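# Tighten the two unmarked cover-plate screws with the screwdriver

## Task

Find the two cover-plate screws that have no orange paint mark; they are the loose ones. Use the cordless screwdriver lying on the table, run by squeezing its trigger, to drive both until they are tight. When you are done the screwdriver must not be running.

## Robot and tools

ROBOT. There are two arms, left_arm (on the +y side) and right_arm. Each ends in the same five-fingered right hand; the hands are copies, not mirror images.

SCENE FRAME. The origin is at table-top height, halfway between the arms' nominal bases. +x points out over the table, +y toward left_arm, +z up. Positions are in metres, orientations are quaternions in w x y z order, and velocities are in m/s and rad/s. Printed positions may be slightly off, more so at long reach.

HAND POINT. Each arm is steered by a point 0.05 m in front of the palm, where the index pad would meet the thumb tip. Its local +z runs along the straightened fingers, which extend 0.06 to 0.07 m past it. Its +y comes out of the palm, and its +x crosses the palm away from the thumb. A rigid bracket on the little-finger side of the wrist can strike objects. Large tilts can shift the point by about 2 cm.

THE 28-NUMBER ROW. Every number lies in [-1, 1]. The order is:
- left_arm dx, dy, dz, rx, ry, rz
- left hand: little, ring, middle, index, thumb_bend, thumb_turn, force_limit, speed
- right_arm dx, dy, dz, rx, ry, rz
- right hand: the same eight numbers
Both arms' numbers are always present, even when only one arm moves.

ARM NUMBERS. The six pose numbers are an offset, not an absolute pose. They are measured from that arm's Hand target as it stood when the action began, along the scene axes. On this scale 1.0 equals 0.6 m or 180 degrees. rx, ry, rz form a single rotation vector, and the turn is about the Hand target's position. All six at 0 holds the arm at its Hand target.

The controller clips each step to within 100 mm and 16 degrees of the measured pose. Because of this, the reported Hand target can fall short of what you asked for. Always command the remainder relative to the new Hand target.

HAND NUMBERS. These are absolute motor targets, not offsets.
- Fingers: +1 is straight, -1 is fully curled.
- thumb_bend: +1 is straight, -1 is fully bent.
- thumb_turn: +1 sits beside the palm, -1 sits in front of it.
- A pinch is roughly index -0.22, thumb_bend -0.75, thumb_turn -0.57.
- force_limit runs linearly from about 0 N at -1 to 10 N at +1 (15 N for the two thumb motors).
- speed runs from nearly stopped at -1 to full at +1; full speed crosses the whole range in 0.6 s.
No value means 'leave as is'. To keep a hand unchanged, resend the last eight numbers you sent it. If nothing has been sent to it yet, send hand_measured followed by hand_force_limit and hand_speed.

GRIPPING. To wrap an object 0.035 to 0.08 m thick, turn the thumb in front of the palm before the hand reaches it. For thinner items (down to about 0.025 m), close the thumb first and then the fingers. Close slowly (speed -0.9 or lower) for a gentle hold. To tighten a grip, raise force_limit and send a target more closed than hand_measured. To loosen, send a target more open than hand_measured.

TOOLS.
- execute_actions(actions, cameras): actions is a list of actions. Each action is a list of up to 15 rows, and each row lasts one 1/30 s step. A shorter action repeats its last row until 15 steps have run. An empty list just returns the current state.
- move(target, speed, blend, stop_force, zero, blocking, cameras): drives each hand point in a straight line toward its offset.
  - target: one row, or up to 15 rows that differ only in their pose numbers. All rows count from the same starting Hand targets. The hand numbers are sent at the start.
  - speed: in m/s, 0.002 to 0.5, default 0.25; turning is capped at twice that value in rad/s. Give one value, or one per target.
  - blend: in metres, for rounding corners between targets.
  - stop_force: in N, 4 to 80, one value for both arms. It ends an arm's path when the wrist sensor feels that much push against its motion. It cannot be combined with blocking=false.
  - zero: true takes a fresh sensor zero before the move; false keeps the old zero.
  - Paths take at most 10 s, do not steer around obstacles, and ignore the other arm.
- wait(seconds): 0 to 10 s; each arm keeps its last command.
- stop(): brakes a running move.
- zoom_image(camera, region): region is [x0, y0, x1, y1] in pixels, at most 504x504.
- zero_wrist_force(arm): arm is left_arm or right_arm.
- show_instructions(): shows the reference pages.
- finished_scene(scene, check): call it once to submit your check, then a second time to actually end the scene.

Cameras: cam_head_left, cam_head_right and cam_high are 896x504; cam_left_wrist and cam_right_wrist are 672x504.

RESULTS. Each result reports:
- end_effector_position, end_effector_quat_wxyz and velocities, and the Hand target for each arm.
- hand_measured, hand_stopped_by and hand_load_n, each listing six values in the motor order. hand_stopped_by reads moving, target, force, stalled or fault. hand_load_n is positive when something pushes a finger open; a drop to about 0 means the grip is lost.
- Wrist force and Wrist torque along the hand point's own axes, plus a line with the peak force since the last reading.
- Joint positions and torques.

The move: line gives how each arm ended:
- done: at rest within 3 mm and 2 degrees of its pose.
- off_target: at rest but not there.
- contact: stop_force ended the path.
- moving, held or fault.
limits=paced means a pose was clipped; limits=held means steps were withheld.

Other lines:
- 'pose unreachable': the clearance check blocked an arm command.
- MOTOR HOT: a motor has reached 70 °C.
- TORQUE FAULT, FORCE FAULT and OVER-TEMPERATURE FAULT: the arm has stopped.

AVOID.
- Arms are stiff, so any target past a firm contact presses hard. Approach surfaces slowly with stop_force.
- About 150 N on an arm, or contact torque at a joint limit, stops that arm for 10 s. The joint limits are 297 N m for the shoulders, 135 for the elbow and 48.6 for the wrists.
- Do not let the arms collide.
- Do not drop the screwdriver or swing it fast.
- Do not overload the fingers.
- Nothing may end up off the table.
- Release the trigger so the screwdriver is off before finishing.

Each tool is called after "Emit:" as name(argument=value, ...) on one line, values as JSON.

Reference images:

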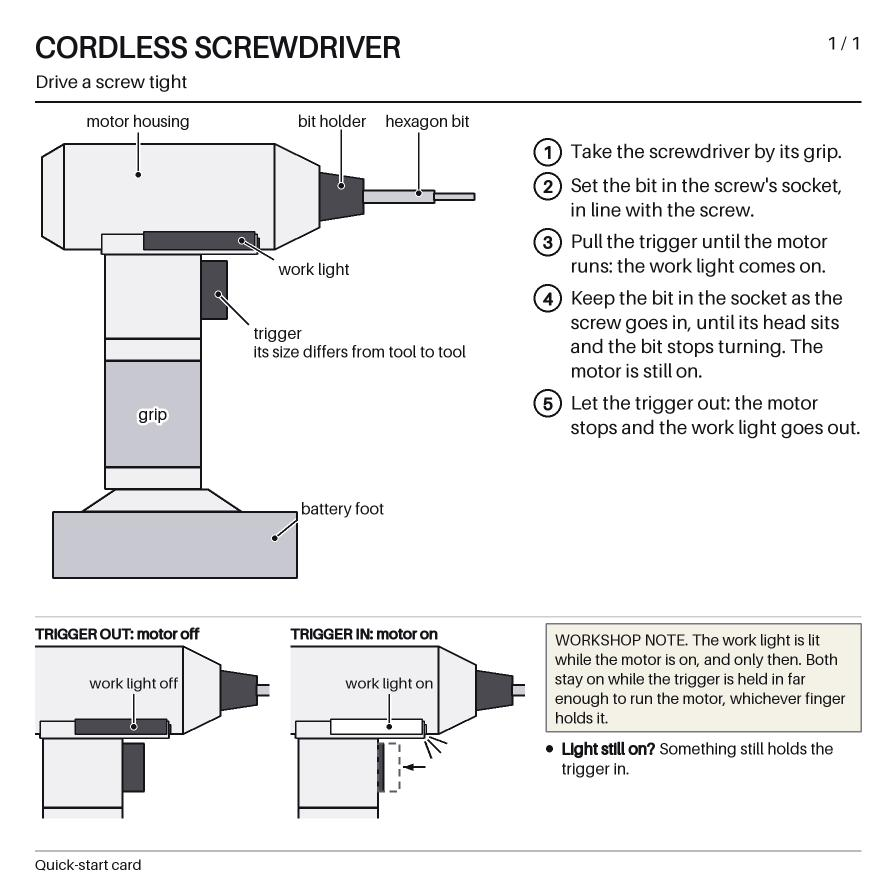

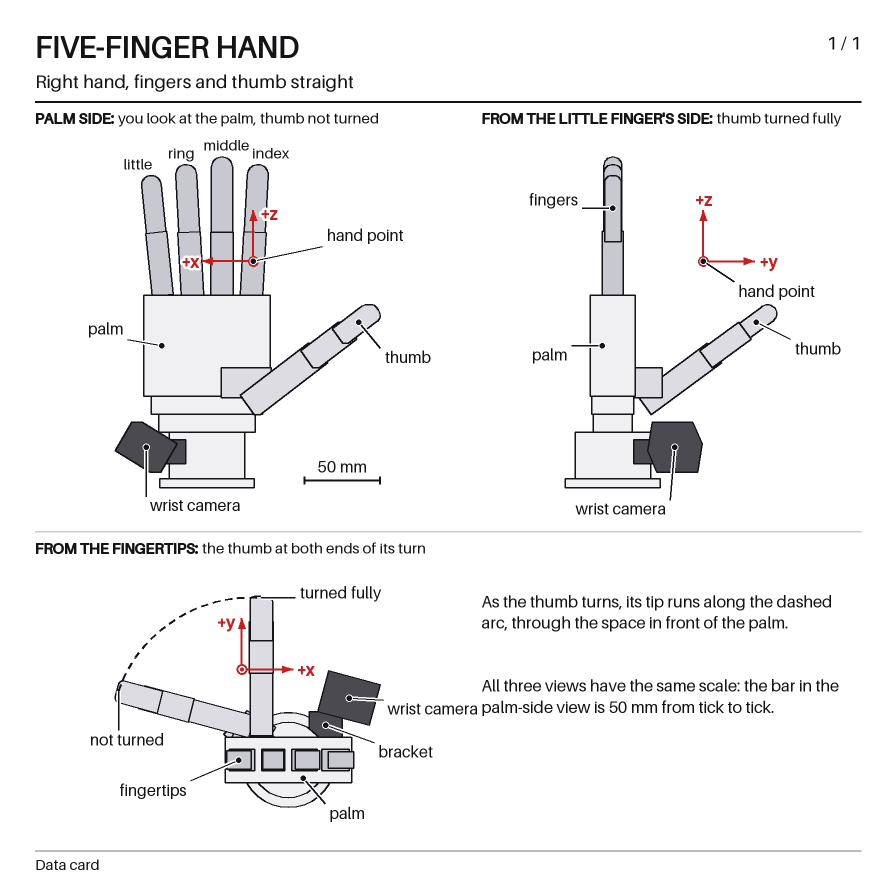

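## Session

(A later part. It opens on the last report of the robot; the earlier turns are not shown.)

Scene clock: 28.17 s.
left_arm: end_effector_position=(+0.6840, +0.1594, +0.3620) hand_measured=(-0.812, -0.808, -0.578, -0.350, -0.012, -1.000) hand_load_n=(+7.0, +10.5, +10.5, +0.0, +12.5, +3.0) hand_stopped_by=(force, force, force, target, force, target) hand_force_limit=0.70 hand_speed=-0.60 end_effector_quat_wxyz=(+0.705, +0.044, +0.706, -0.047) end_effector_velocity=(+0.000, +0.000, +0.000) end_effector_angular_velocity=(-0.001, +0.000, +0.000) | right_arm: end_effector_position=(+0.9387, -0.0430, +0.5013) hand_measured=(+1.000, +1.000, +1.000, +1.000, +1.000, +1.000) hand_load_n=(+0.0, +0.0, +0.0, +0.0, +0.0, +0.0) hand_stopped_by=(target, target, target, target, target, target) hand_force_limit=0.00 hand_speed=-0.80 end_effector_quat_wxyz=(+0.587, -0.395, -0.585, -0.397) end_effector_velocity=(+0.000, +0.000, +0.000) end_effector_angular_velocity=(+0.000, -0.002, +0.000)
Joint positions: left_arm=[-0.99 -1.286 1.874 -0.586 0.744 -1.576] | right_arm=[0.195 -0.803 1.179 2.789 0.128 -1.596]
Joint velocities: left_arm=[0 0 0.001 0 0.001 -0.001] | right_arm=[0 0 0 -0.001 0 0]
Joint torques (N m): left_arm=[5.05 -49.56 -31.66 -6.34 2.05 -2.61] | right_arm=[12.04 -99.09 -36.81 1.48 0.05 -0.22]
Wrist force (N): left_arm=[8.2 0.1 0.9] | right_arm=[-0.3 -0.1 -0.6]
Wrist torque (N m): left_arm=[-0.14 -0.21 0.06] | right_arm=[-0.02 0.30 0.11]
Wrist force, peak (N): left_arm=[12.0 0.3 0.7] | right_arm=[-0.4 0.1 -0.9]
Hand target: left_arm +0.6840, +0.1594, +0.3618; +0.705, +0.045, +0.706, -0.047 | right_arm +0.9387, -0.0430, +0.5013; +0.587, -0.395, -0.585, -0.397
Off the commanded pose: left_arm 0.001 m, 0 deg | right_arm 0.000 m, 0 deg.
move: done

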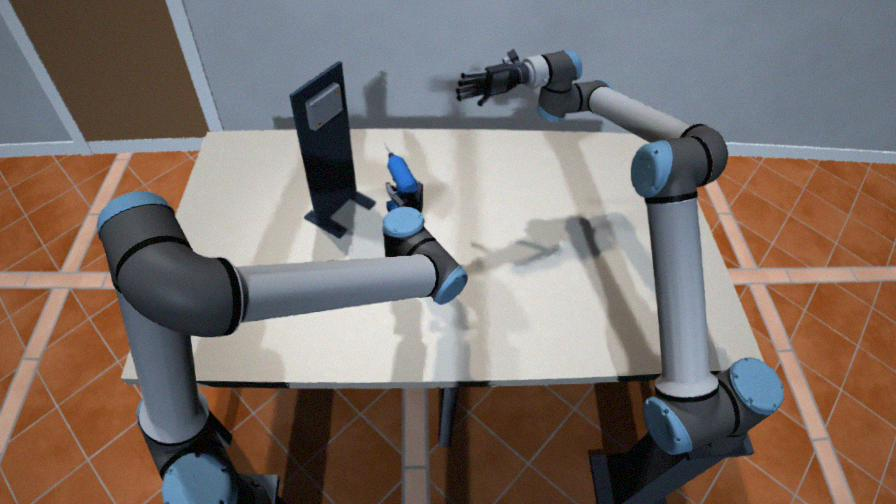

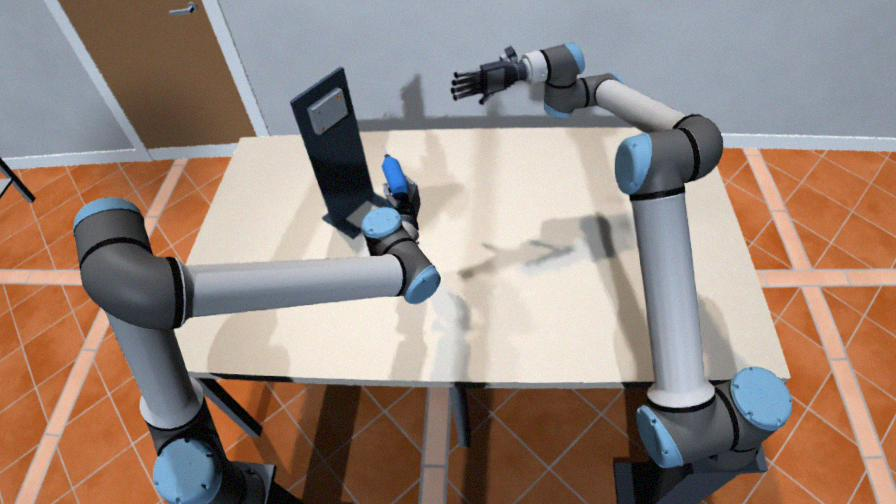

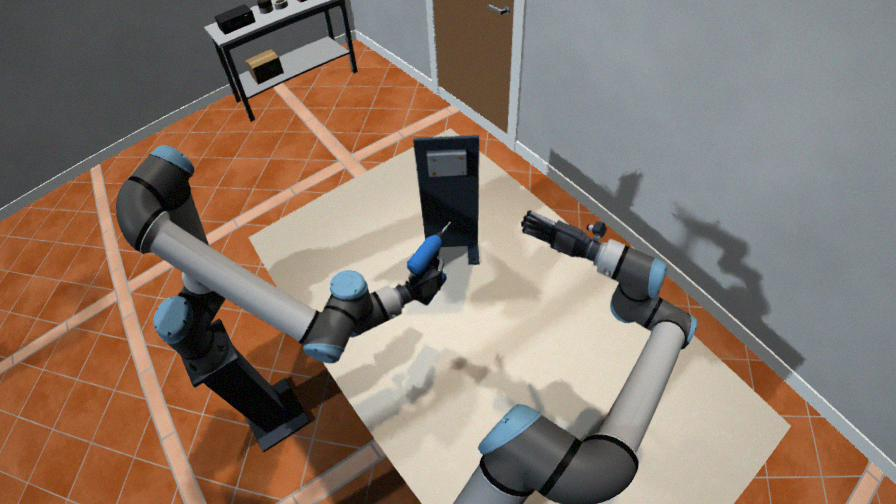

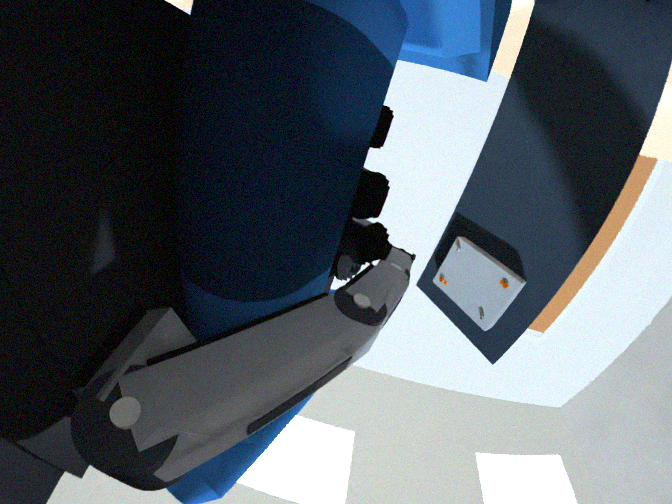

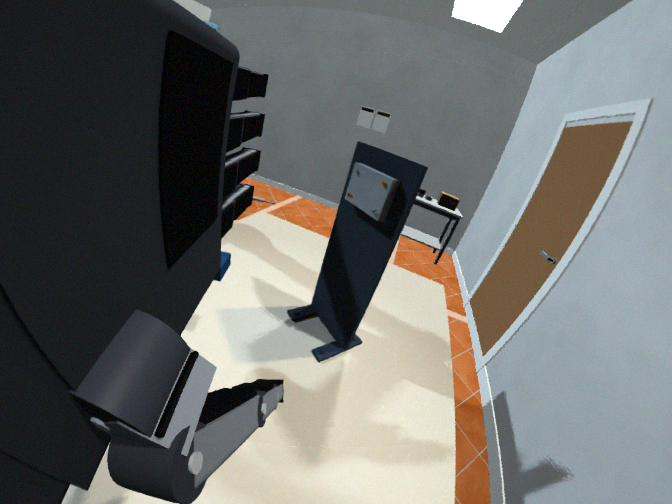

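Emit:
move(target=[0.17,0.175,0.072,0,0,0.197,-1,-1,-0.97,-0.35,-1,-1,0.7,-0.6,0,0,0,0,0,0,1,1,1,1,1,1,0,-0.8], speed=0.15)

Emit:
zoom_image(camera="cam_head_left", region=[280, 60, 440, 200])

Emit:
zoom_image(camera="cam_head_right", region=[280, 60, 440, 200])

Emit:
zoom_image(camera="cam_right_wrist", region=[220, 130, 450, 280])

Emit:
zoom_image(camera="cam_left_wrist", region=[330, 150, 530, 350])

Scene clock: 31.47 s.
left_arm: end_effector_position=(+0.7861, +0.2643, +0.4046) hand_measured=(-0.812, -0.808, -0.578, -0.350, -0.012, -1.000) hand_load_n=(+7.0, +10.5, +10.5, +0.0, +12.5, +3.5) hand_stopped_by=(force, force, force, target, force, target) hand_force_limit=0.70 hand_speed=-0.60 end_effector_quat_wxyz=(+0.686, -0.173, +0.686, +0.170) end_effector_velocity=(+0.000, +0.000, +0.000) end_effector_angular_velocity=(-0.002, -0.002, +0.001) | right_arm: end_effector_position=(+0.9387, -0.0430, +0.5013) hand_measured=(+1.000, +1.000, +1.000, +1.000, +1.000, +1.000) hand_load_n=(+0.0, +0.0, +0.0, +0.0, +0.0, +0.0) hand_stopped_by=(target, target, target, target, target, target) hand_force_limit=0.00 hand_speed=-0.80 end_effector_quat_wxyz=(+0.587, -0.395, -0.585, -0.397) end_effector_velocity=(+0.000, +0.000, +0.000) end_effector_angular_velocity=(+0.000, +0.001, +0.000)
Joint positions: left_arm=[-0.855 -1.077 1.484 -0.4 0.261 -1.58] | right_arm=[0.195 -0.803 1.179 2.789 0.128 -1.596]
Joint velocities: left_arm=[0 -0.001 0 -0.002 -0.001 0] | right_arm=[0 0 0 0 0 0]
Joint torques (N m): left_arm=[-9.16 -93.59 -39.2 -4.73 -0.44 1.24] | right_arm=[12.48 -98.13 -36.56 1.41 0.24 -0.36]
Wrist force (N): left_arm=[8.1 0.5 1.1] | right_arm=[-0.2 -0.1 -0.4]
Wrist torque (N m): left_arm=[-0.08 -0.21 0.07] | right_arm=[-0.04 0.27 0.12]
Wrist force, peak (N): left_arm=[9.1 -0.3 -0.1] | right_arm=[-0.7 0.0 -0.7]
Hand target: left_arm +0.7860, +0.2642, +0.4047; +0.686, -0.173, +0.686, +0.170 | right_arm +0.9387, -0.0430, +0.5013; +0.587, -0.395, -0.585, -0.397
Off the commanded pose: left_arm 0.000 m, 0 deg | right_arm 0.000 m, 0 deg.
move: done

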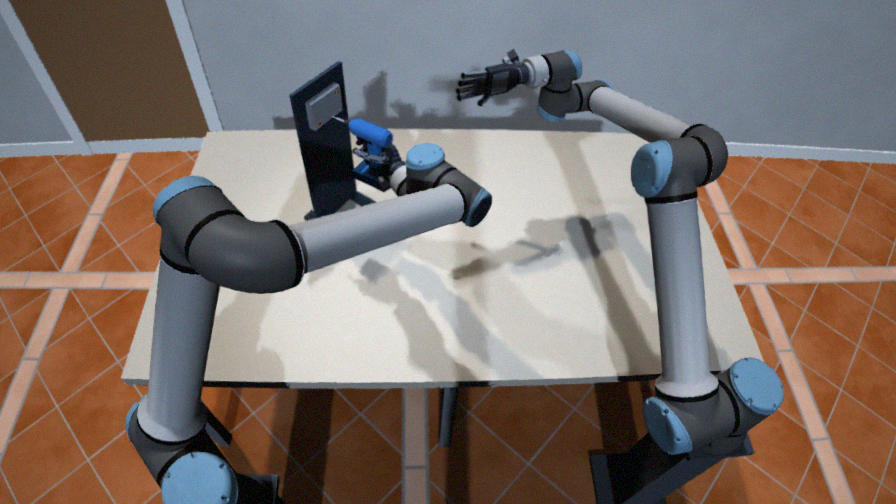

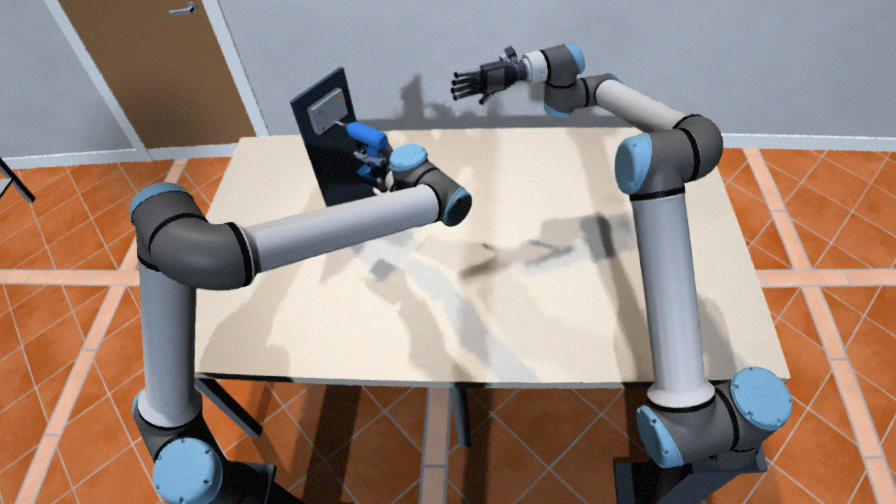

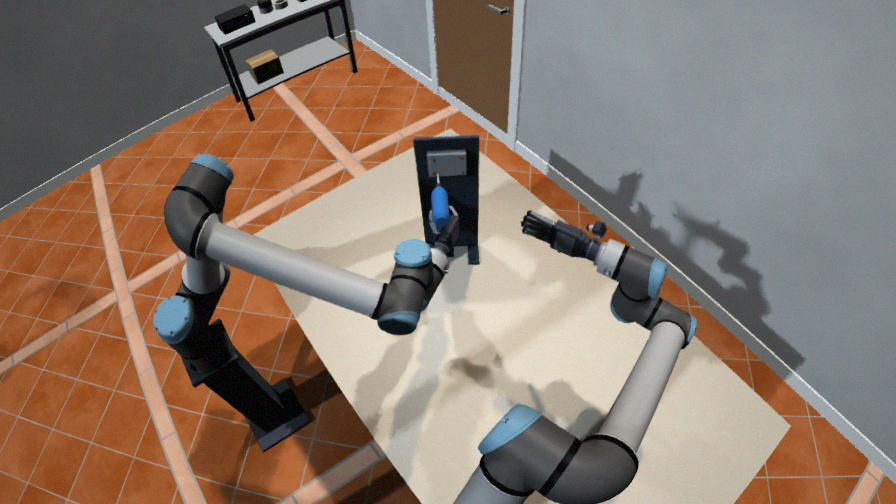

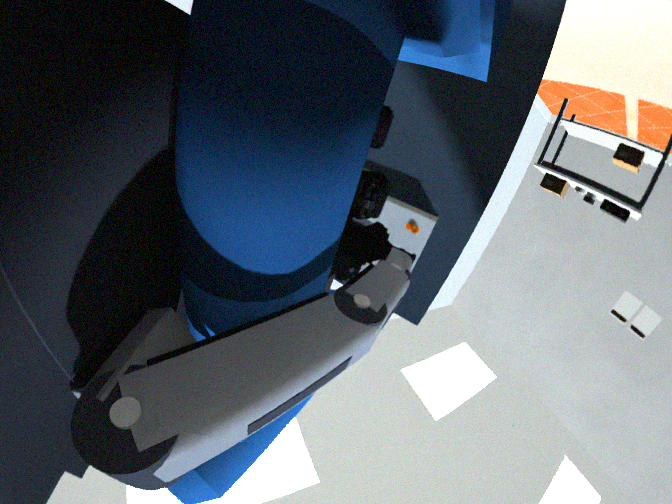

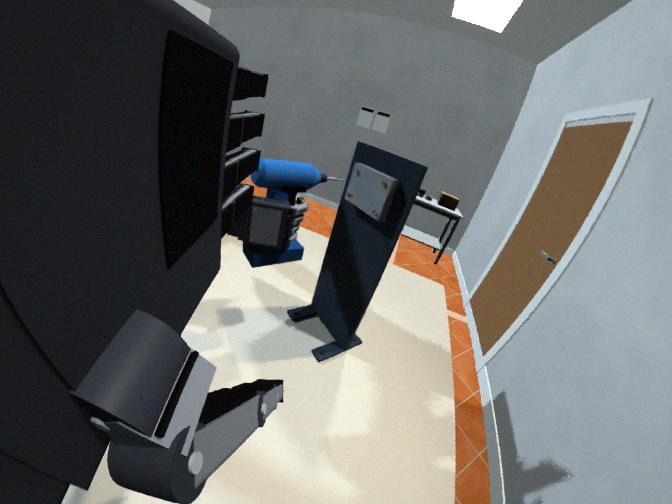

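Scaled by 3.150.

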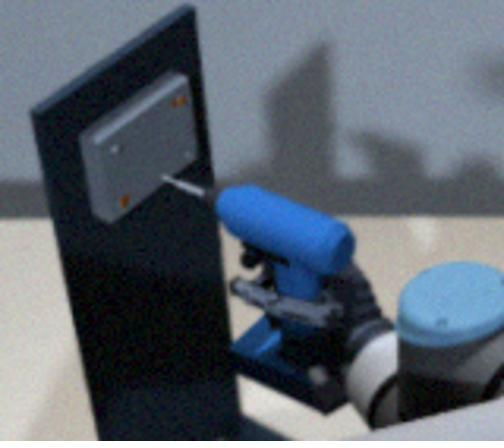

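Scaled by 3.150.

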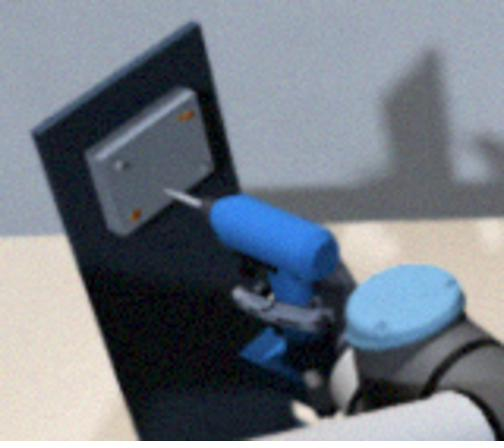

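Scaled by 2.191 from the camera's 672x504 image, which has a finer 960x720 frame.

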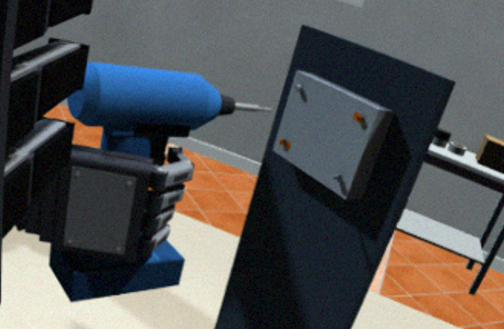

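Scaled by 2.520 from the camera's 672x504 image, which has a finer 960x720 frame.

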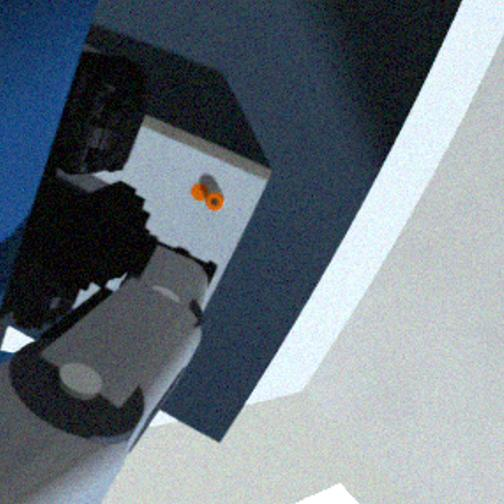

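Emit:
zoom_image(camera="cam_head_left", region=[286, 56, 350, 104])

Emit:
zoom_image(camera="cam_head_right", region=[286, 62, 350, 110])

Emit:
zoom_image(camera="cam_head_left", region=[328, 106, 400, 160])

Emit:
zoom_image(camera="cam_head_right", region=[324, 106, 396, 160])

Scaled by 7.875.

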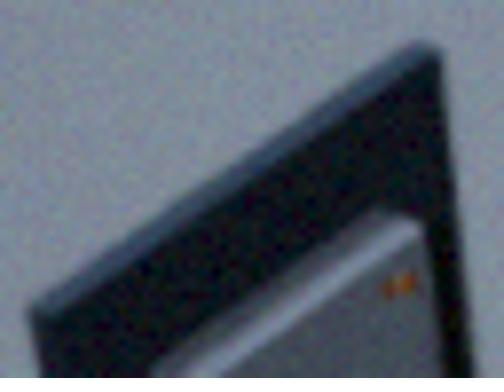

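Scaled by 7.875.

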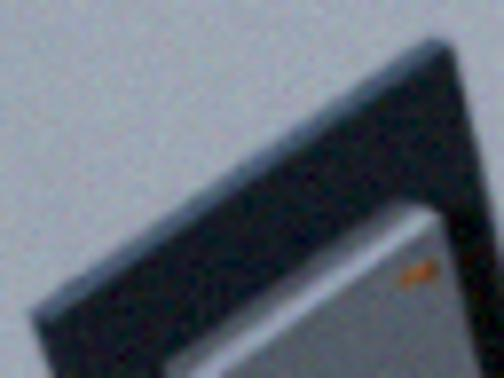

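Scaled by 7.000.

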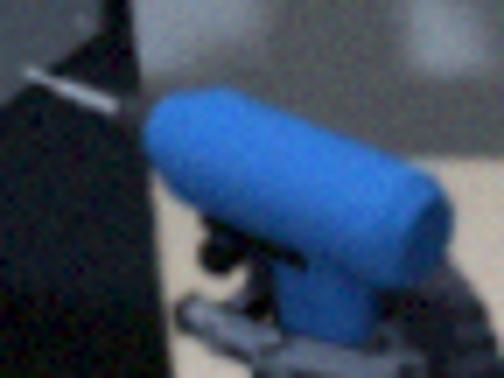

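Scaled by 7.000.

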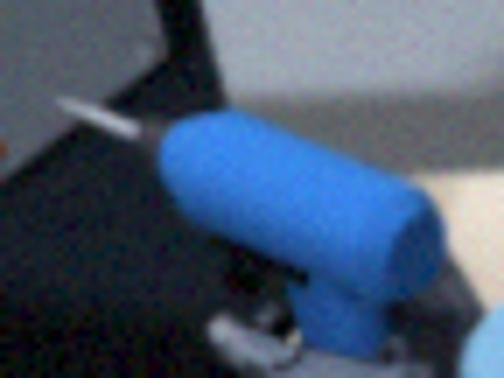

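Emit:
zoom_image(camera="cam_right_wrist", region=[330, 145, 430, 235])

Emit:
zoom_image(camera="cam_right_wrist", region=[240, 140, 370, 230])

Scaled by 5.040 from the camera's 672x504 image, which has a finer 960x720 frame.

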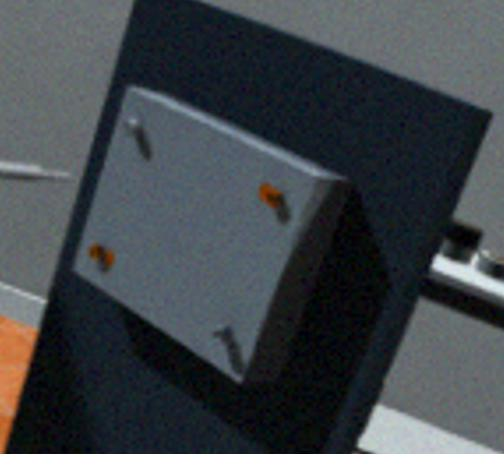

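Scaled by 3.877 from the camera's 672x504 image, which has a finer 960x720 frame.

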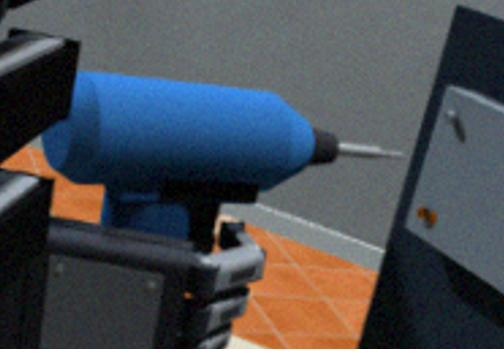

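Emit:
move(target=[0.0378,0.055,0,0,0,0,-1,-1,-0.97,-0.35,-1,-1,0.7,-0.6,0,0,0,0,0,0,1,1,1,1,1,1,0,-0.8], speed=0.04, stop_force=6, cameras=["cam_head_left","cam_head_right","cam_right_wrist"])

Emit:
zoom_image(camera="cam_head_left", region=[314, 90, 386, 144])

Emit:
zoom_image(camera="cam_head_right", region=[310, 90, 382, 144])

Emit:
zoom_image(camera="cam_right_wrist", region=[240, 140, 370, 230])

Scene clock: 35.63 s.
left_arm: end_effector_position=(+0.8088, +0.2972, +0.4047) hand_measured=(-0.812, -0.808, -0.578, -0.350, -0.012, -1.000) hand_load_n=(+7.0, +10.0, +10.5, +0.0, +12.5, +3.5) hand_stopped_by=(force, force, force, target, force, target) hand_force_limit=0.70 hand_speed=-0.60 end_effector_quat_wxyz=(+0.686, -0.173, +0.686, +0.170) end_effector_velocity=(+0.000, +0.000, +0.000) end_effector_angular_velocity=(+0.000, +0.000, +0.001) | right_arm: end_effector_position=(+0.9387, -0.0430, +0.5013) hand_measured=(+1.000, +1.000, +1.000, +1.000, +1.000, +1.000) hand_load_n=(+0.0, +0.0, +0.0, +0.0, +0.0, +0.0) hand_stopped_by=(target, target, target, target, target, target) hand_force_limit=0.00 hand_speed=-0.80 end_effector_quat_wxyz=(+0.587, -0.395, -0.585, -0.397) end_effector_velocity=(-0.001, +0.000, +0.002) end_effector_angular_velocity=(+0.000, -0.001, +0.000)
Joint positions: left_arm=[-0.806 -1.076 1.482 -0.401 0.309 -1.579] | right_arm=[0.195 -0.803 1.179 2.789 0.128 -1.596]
Joint velocities: left_arm=[0 0 0 0 -0.001 0] | right_arm=[0 -0.002 0 0.001 0 0]
Joint torques (N m): left_arm=[-16.19 -63.45 -45.68 2.15 -1.64 3.32] | right_arm=[12.01 -99.51 -37.63 1.47 0.29 -0.28]
Wrist force (N): left_arm=[8.4 0.0 1.0] | right_arm=[-0.1 0.3 -0.5]
Wrist torque (N m): left_arm=[-0.13 -0.25 0.07] | right_arm=[0.04 0.27 0.13]
Wrist force, peak (N): left_arm=[8.8 0.1 0.6] | right_arm=[-0.9 -0.3 -0.6]
Hand target: left_arm +0.8088, +0.2972, +0.4047; +0.686, -0.173, +0.686, +0.170 | right_arm +0.9387, -0.0430, +0.5013; +0.587, -0.395, -0.585, -0.397
Off the commanded pose: left_arm 0.000 m, 0 deg | right_arm 0.000 m, 0 deg.
move: done
Images, in order (width x height): cam_head_left 896x504, cam_head_right 896x504, cam_right_wrist 672x504.

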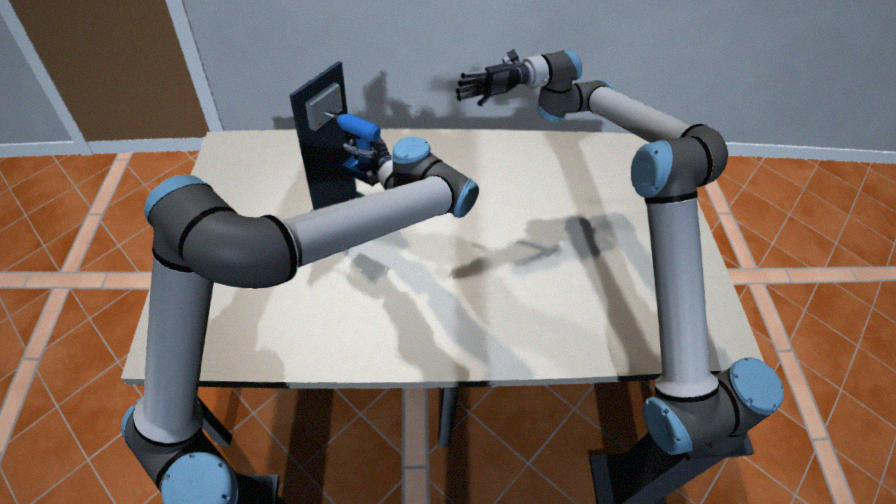

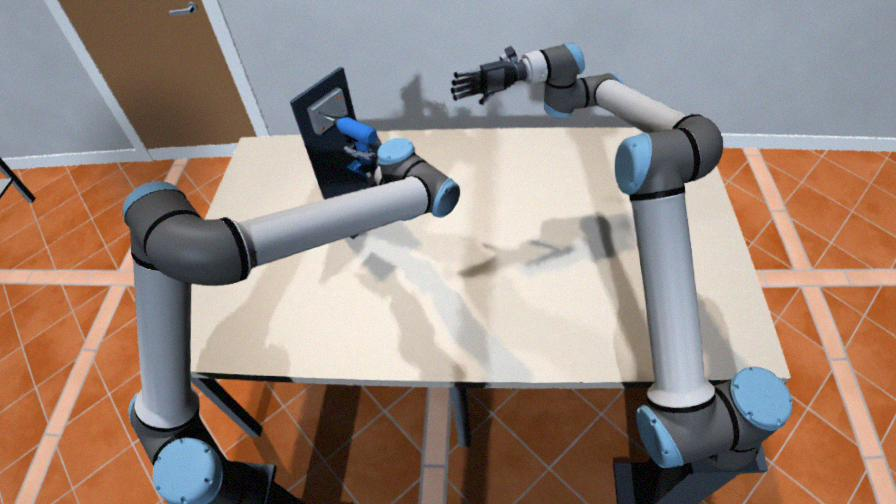

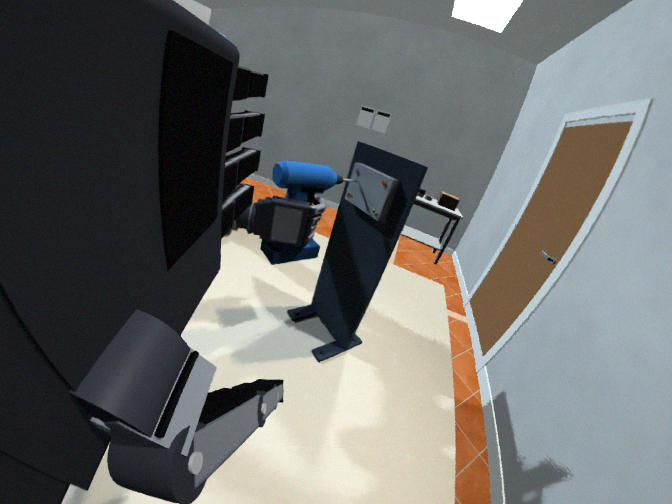

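Scaled by 7.000.

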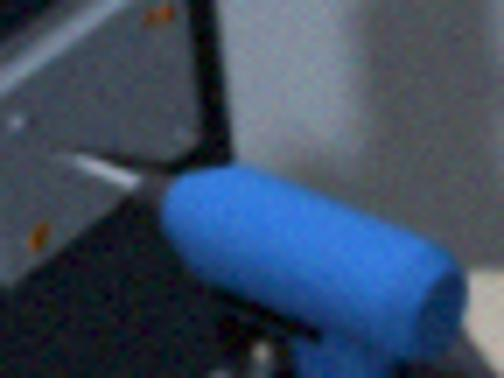

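Scaled by 7.000.

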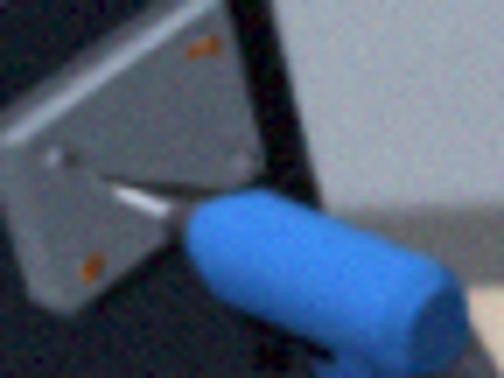

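Scaled by 3.877 from the camera's 672x504 image, which has a finer 960x720 frame.

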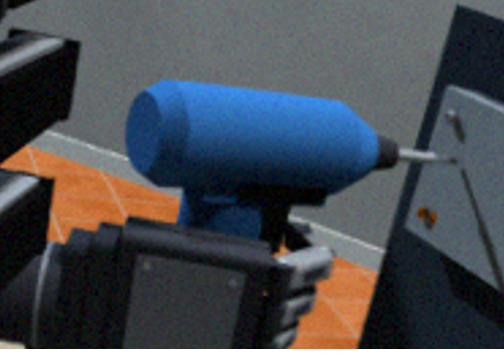

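Emit:
move(target=[[-0.0095,-0.0137,0,0,0,0,-1,-1,-0.97,-0.35,-1,-1,0.7,-0.6,0,0,0,0,0,0,1,1,1,1,1,1,0,-0.8],[-0.0397,0.0072,0.035,0,0,-0.011,-1,-1,-0.97,-0.35,-1,-1,0.7,-0.6,0,0,0,0,0,0,1,1,1,1,1,1,0,-0.8]], speed=0.05, cameras=["cam_head_left","cam_head_right","cam_right_wrist","cam_left_wrist"])

Emit:
zoom_image(camera="cam_head_left", region=[300, 80, 372, 134])

Emit:
zoom_image(camera="cam_head_right", region=[300, 80, 372, 134])

Emit:
zoom_image(camera="cam_right_wrist", region=[310, 140, 400, 210])

Emit:
zoom_image(camera="cam_left_wrist", region=[300, 130, 500, 330])

Scene clock: 37.90 s.
left_arm: end_effector_position=(+0.7849, +0.3016, +0.4258) hand_measured=(-0.812, -0.808, -0.578, -0.350, -0.012, -1.000) hand_load_n=(+7.0, +10.0, +10.0, +0.0, +12.0, +3.0) hand_stopped_by=(force, force, force, target, force, target) hand_force_limit=0.70 hand_speed=-0.60 end_effector_quat_wxyz=(+0.689, -0.161, +0.689, +0.158) end_effector_velocity=(+0.001, -0.001, -0.001) end_effector_angular_velocity=(+0.001, +0.000, +0.003) | right_arm: end_effector_position=(+0.9387, -0.0430, +0.5013) hand_measured=(+1.000, +1.000, +1.000, +1.000, +1.000, +1.000) hand_load_n=(+0.0, +0.0, +0.0, +0.0, +0.0, +0.0) hand_stopped_by=(target, target, target, target, target, target) hand_force_limit=0.00 hand_speed=-0.80 end_effector_quat_wxyz=(+0.587, -0.395, -0.585, -0.397) end_effector_velocity=(+0.000, +0.000, +0.001) end_effector_angular_velocity=(+0.000, -0.001, +0.000)
Joint positions: left_arm=[-0.822 -1.138 1.536 -0.393 0.328 -1.579] | right_arm=[0.195 -0.803 1.179 2.789 0.128 -1.596]
Joint velocities: left_arm=[0 0.003 -0.003 0 -0.003 0.001] | right_arm=[0 -0.001 0 0.001 0 0]
Joint torques (N m): left_arm=[-4.76 -60.53 -56.7 -3.3 -1.99 4.24] | right_arm=[12.23 -99.96 -37.49 1.43 0.37 -0.23]
Wrist force (N): left_arm=[8.0 0.3 0.9] | right_arm=[-0.3 0.0 -0.3]
Wrist torque (N m): left_arm=[-0.09 -0.18 0.04] | right_arm=[-0.02 0.29 0.11]
Wrist force, peak (N): left_arm=[8.9 -0.2 1.2] | right_arm=[-0.4 -0.2 -0.8]
Hand target: left_arm +0.7850, +0.3015, +0.4258; +0.689, -0.161, +0.689, +0.158 | right_arm +0.9387, -0.0430, +0.5013; +0.587, -0.395, -0.585, -0.397
Off the commanded pose: left_arm 0.000 m, 0 deg | right_arm 0.000 m, 0 deg.
move: done
Images, in order (width x height): cam_head_left 896x504, cam_head_right 896x504, cam_left_wrist 672x504, cam_right_wrist 672x504.

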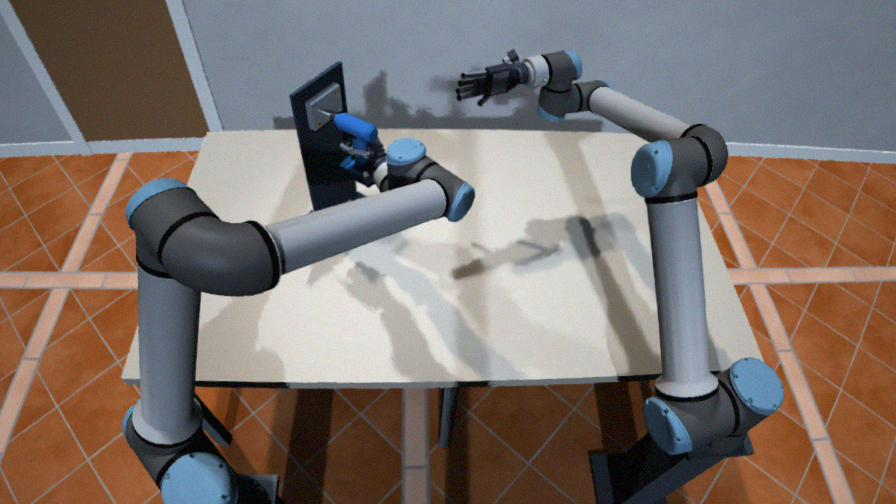

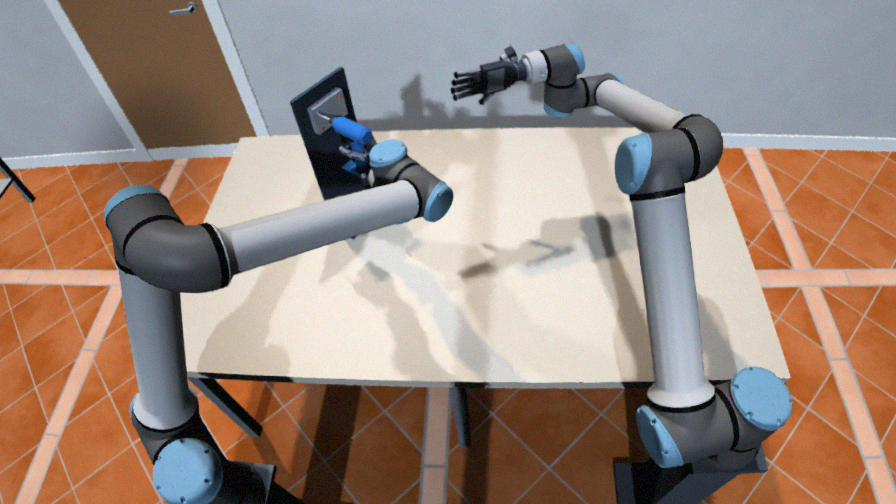

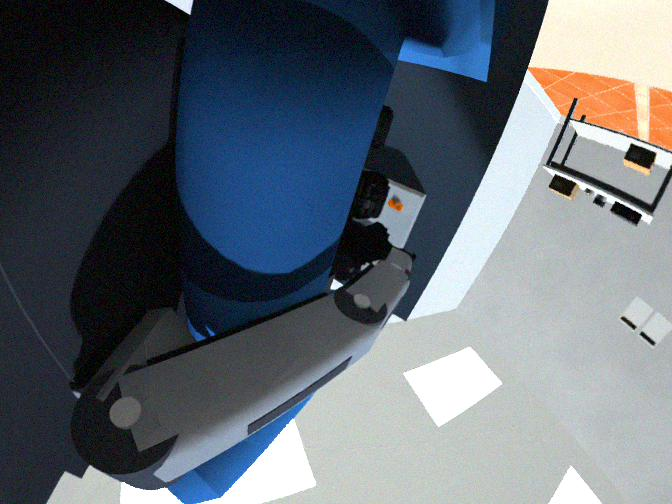

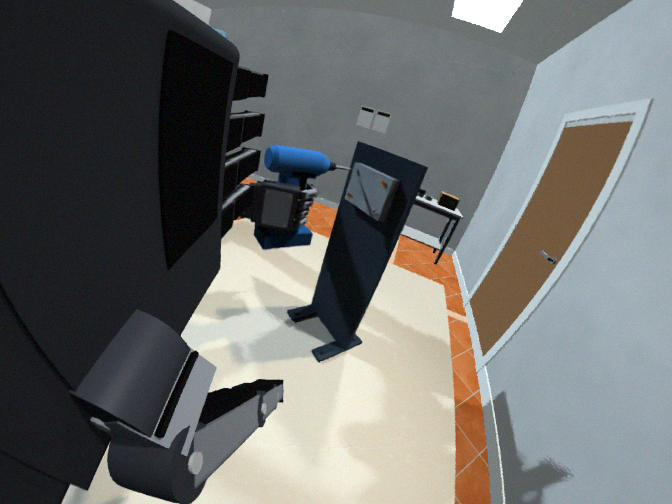

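Scaled by 7.000.

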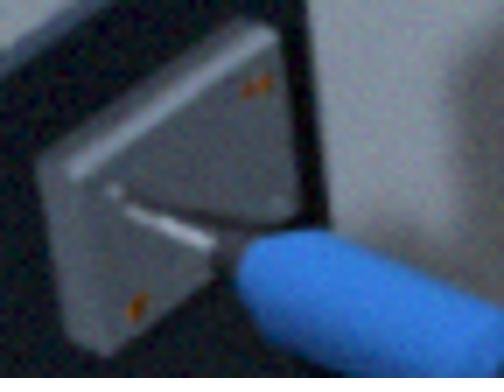

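Scaled by 7.000.

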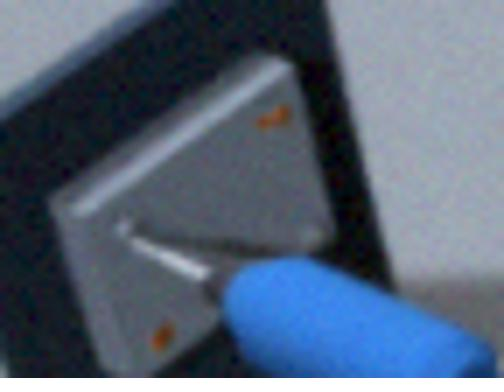

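Scaled by 5.600 from the camera's 672x504 image, which has a finer 960x720 frame.

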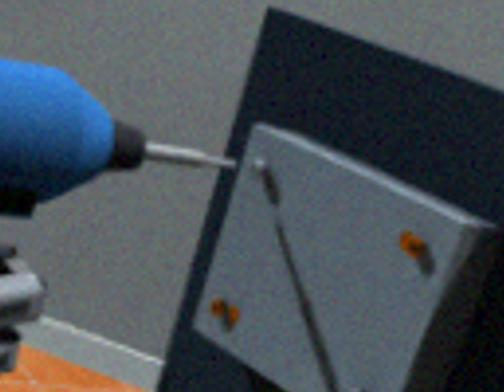

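Scaled by 2.520 from the camera's 672x504 image, which has a finer 960x720 frame.

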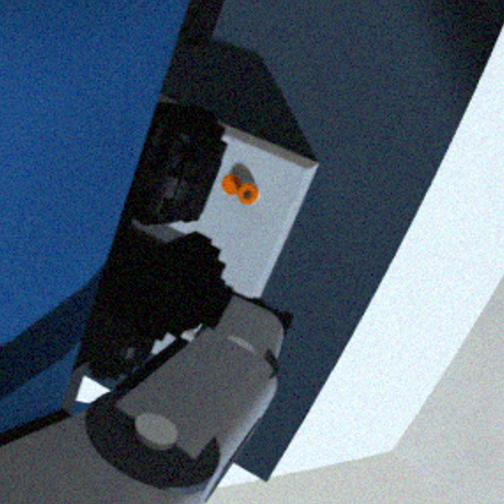

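Emit:
move(target=[0.0103,0.0092,0.0008,0,0,0,-1,-1,-0.97,-0.35,-1,-1,0.7,-0.6,0,0,0,0,0,0,1,1,1,1,1,1,0,-0.8], speed=0.03, stop_force=6, cameras=["cam_head_left","cam_head_right","cam_right_wrist","cam_left_wrist"])

Emit:
zoom_image(camera="cam_head_left", region=[304, 92, 344, 122])

Emit:
zoom_image(camera="cam_head_right", region=[304, 98, 344, 128])

Emit:
zoom_image(camera="cam_right_wrist", region=[330, 145, 380, 185])

Emit:
zoom_image(camera="cam_high", region=[415, 135, 485, 205])

Scene clock: 39.87 s.
left_arm: end_effector_position=(+0.7905, +0.3064, +0.4262) hand_measured=(-0.812, -0.808, -0.578, -0.350, -0.012, -1.000) hand_load_n=(+7.0, +10.0, +10.0, +0.0, +12.5, +3.0) hand_stopped_by=(force, force, force, target, force, target) hand_force_limit=0.70 hand_speed=-0.60 end_effector_quat_wxyz=(+0.689, -0.161, +0.689, +0.158) end_effector_velocity=(+0.000, -0.001, +0.000) end_effector_angular_velocity=(+0.000, +0.000, -0.001) | right_arm: end_effector_position=(+0.9387, -0.0430, +0.5013) hand_measured=(+1.000, +1.000, +1.000, +1.000, +1.000, +1.000) hand_load_n=(+0.0, +0.0, +0.0, +0.0, +0.0, +0.0) hand_stopped_by=(target, target, target, target, target, target) hand_force_limit=0.00 hand_speed=-0.80 end_effector_quat_wxyz=(+0.587, -0.395, -0.585, -0.397) end_effector_velocity=(+0.000, +0.000, -0.001) end_effector_angular_velocity=(+0.000, +0.000, +0.000)
Joint positions: left_arm=[-0.813 -1.135 1.531 -0.391 0.337 -1.579] | right_arm=[0.195 -0.803 1.179 2.789 0.128 -1.596]
Joint velocities: left_arm=[-0.001 0 0 0 0 0] | right_arm=[0 0.001 0 -0.001 0 0]
Joint torques (N m): left_arm=[-12.01 -91.7 -34.81 -4.3 -2.24 1.53] | right_arm=[12.75 -98.7 -37.71 1.6 0.38 -0.17]
Wrist force (N): left_arm=[7.6 -0.6 -0.1] | right_arm=[-0.6 -0.1 -0.3]
Wrist torque (N m): left_arm=[-0.13 -0.23 0.07] | right_arm=[-0.03 0.33 0.09]
Wrist force, peak (N): left_arm=[9.7 -5.7 -10.3] | right_arm=[-0.8 0.0 -0.6]
Hand target: left_arm +0.7905, +0.3064, +0.4262; +0.689, -0.161, +0.689, +0.158 | right_arm +0.9387, -0.0430, +0.5013; +0.587, -0.395, -0.585, -0.397
Off the commanded pose: left_arm 0.001 m, 0 deg | right_arm 0.000 m, 0 deg.
move: contact (left_arm)
Images, in order (width x height): cam_head_left 896x504, cam_head_right 896x504, cam_left_wrist 672x504, cam_right_wrist 672x504.

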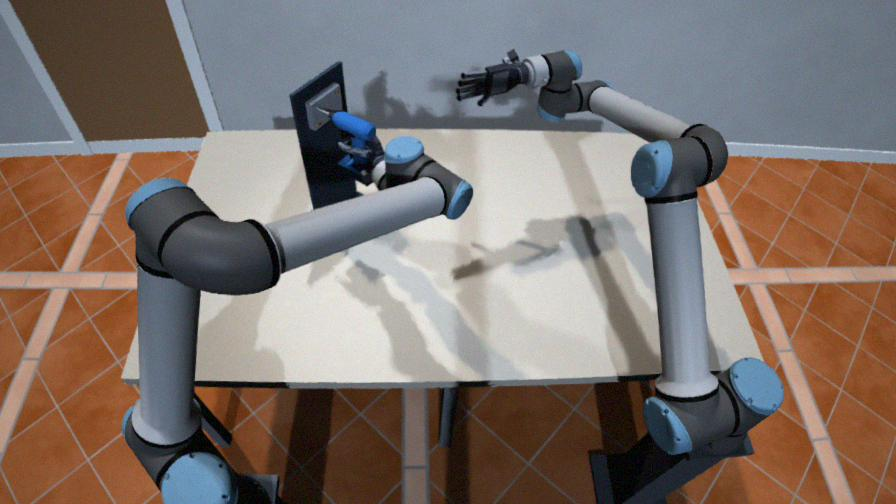

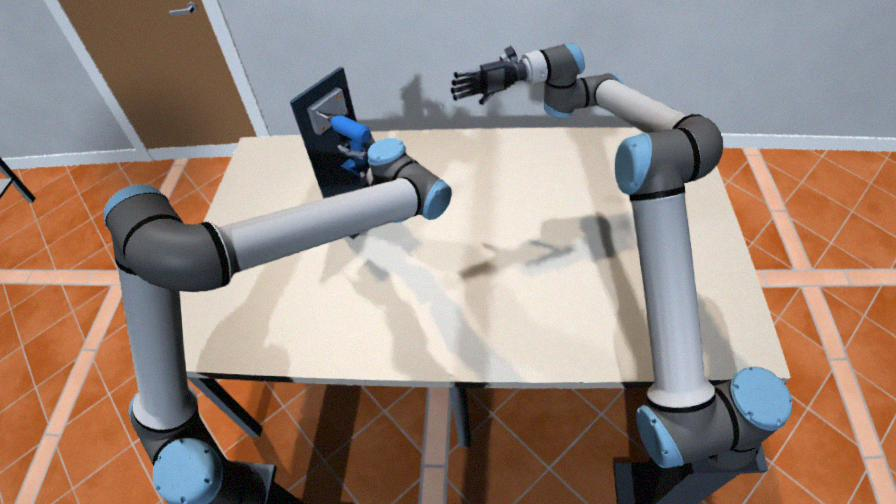

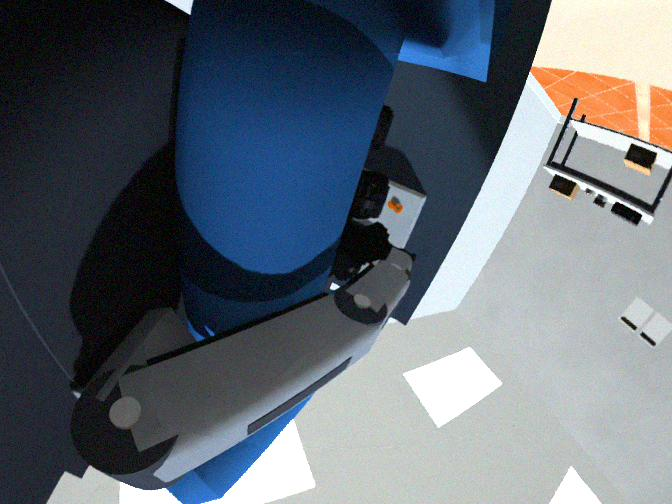

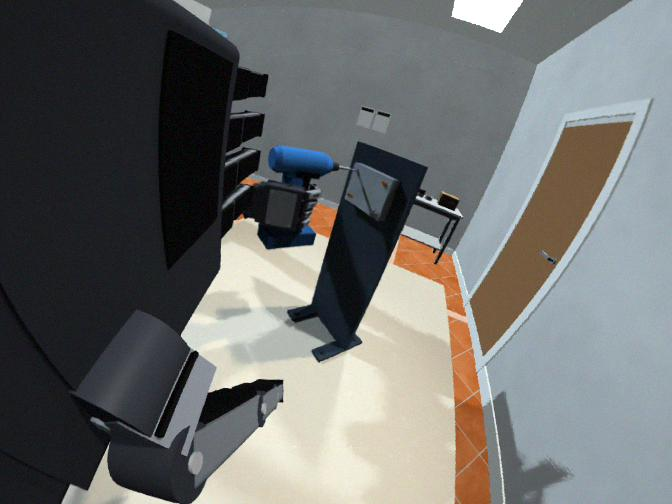

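Scaled by 12.600.

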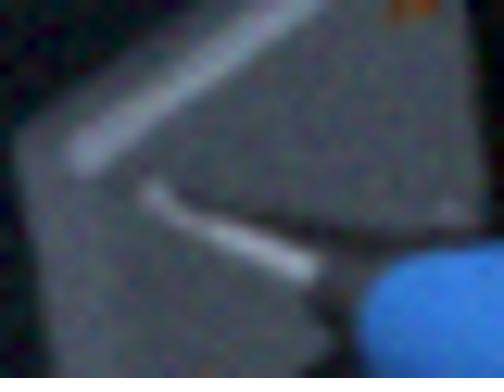

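Scaled by 12.600.

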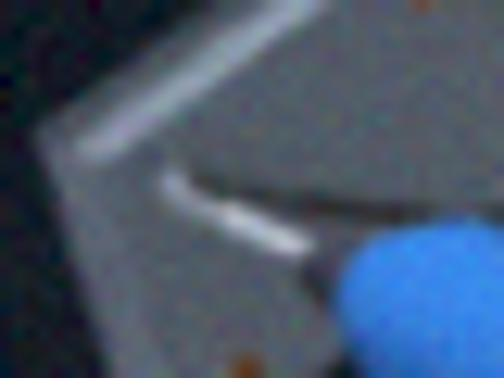

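Scaled by 10.080 from the camera's 672x504 image, which has a finer 960x720 frame.

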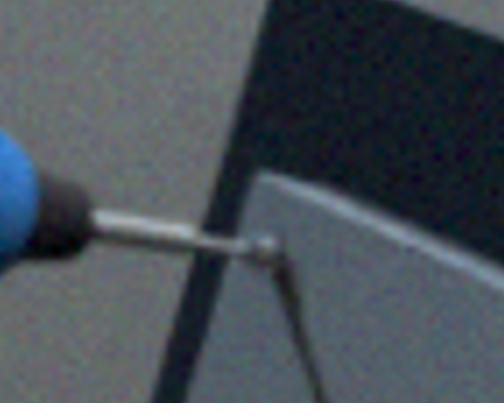

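This scene's latest camera images include none from cam_high. They are from: cam_head_left, cam_head_right, cam_left_wrist, cam_right_wrist. cam_high's image comes with the result of a call that names it in "cameras".


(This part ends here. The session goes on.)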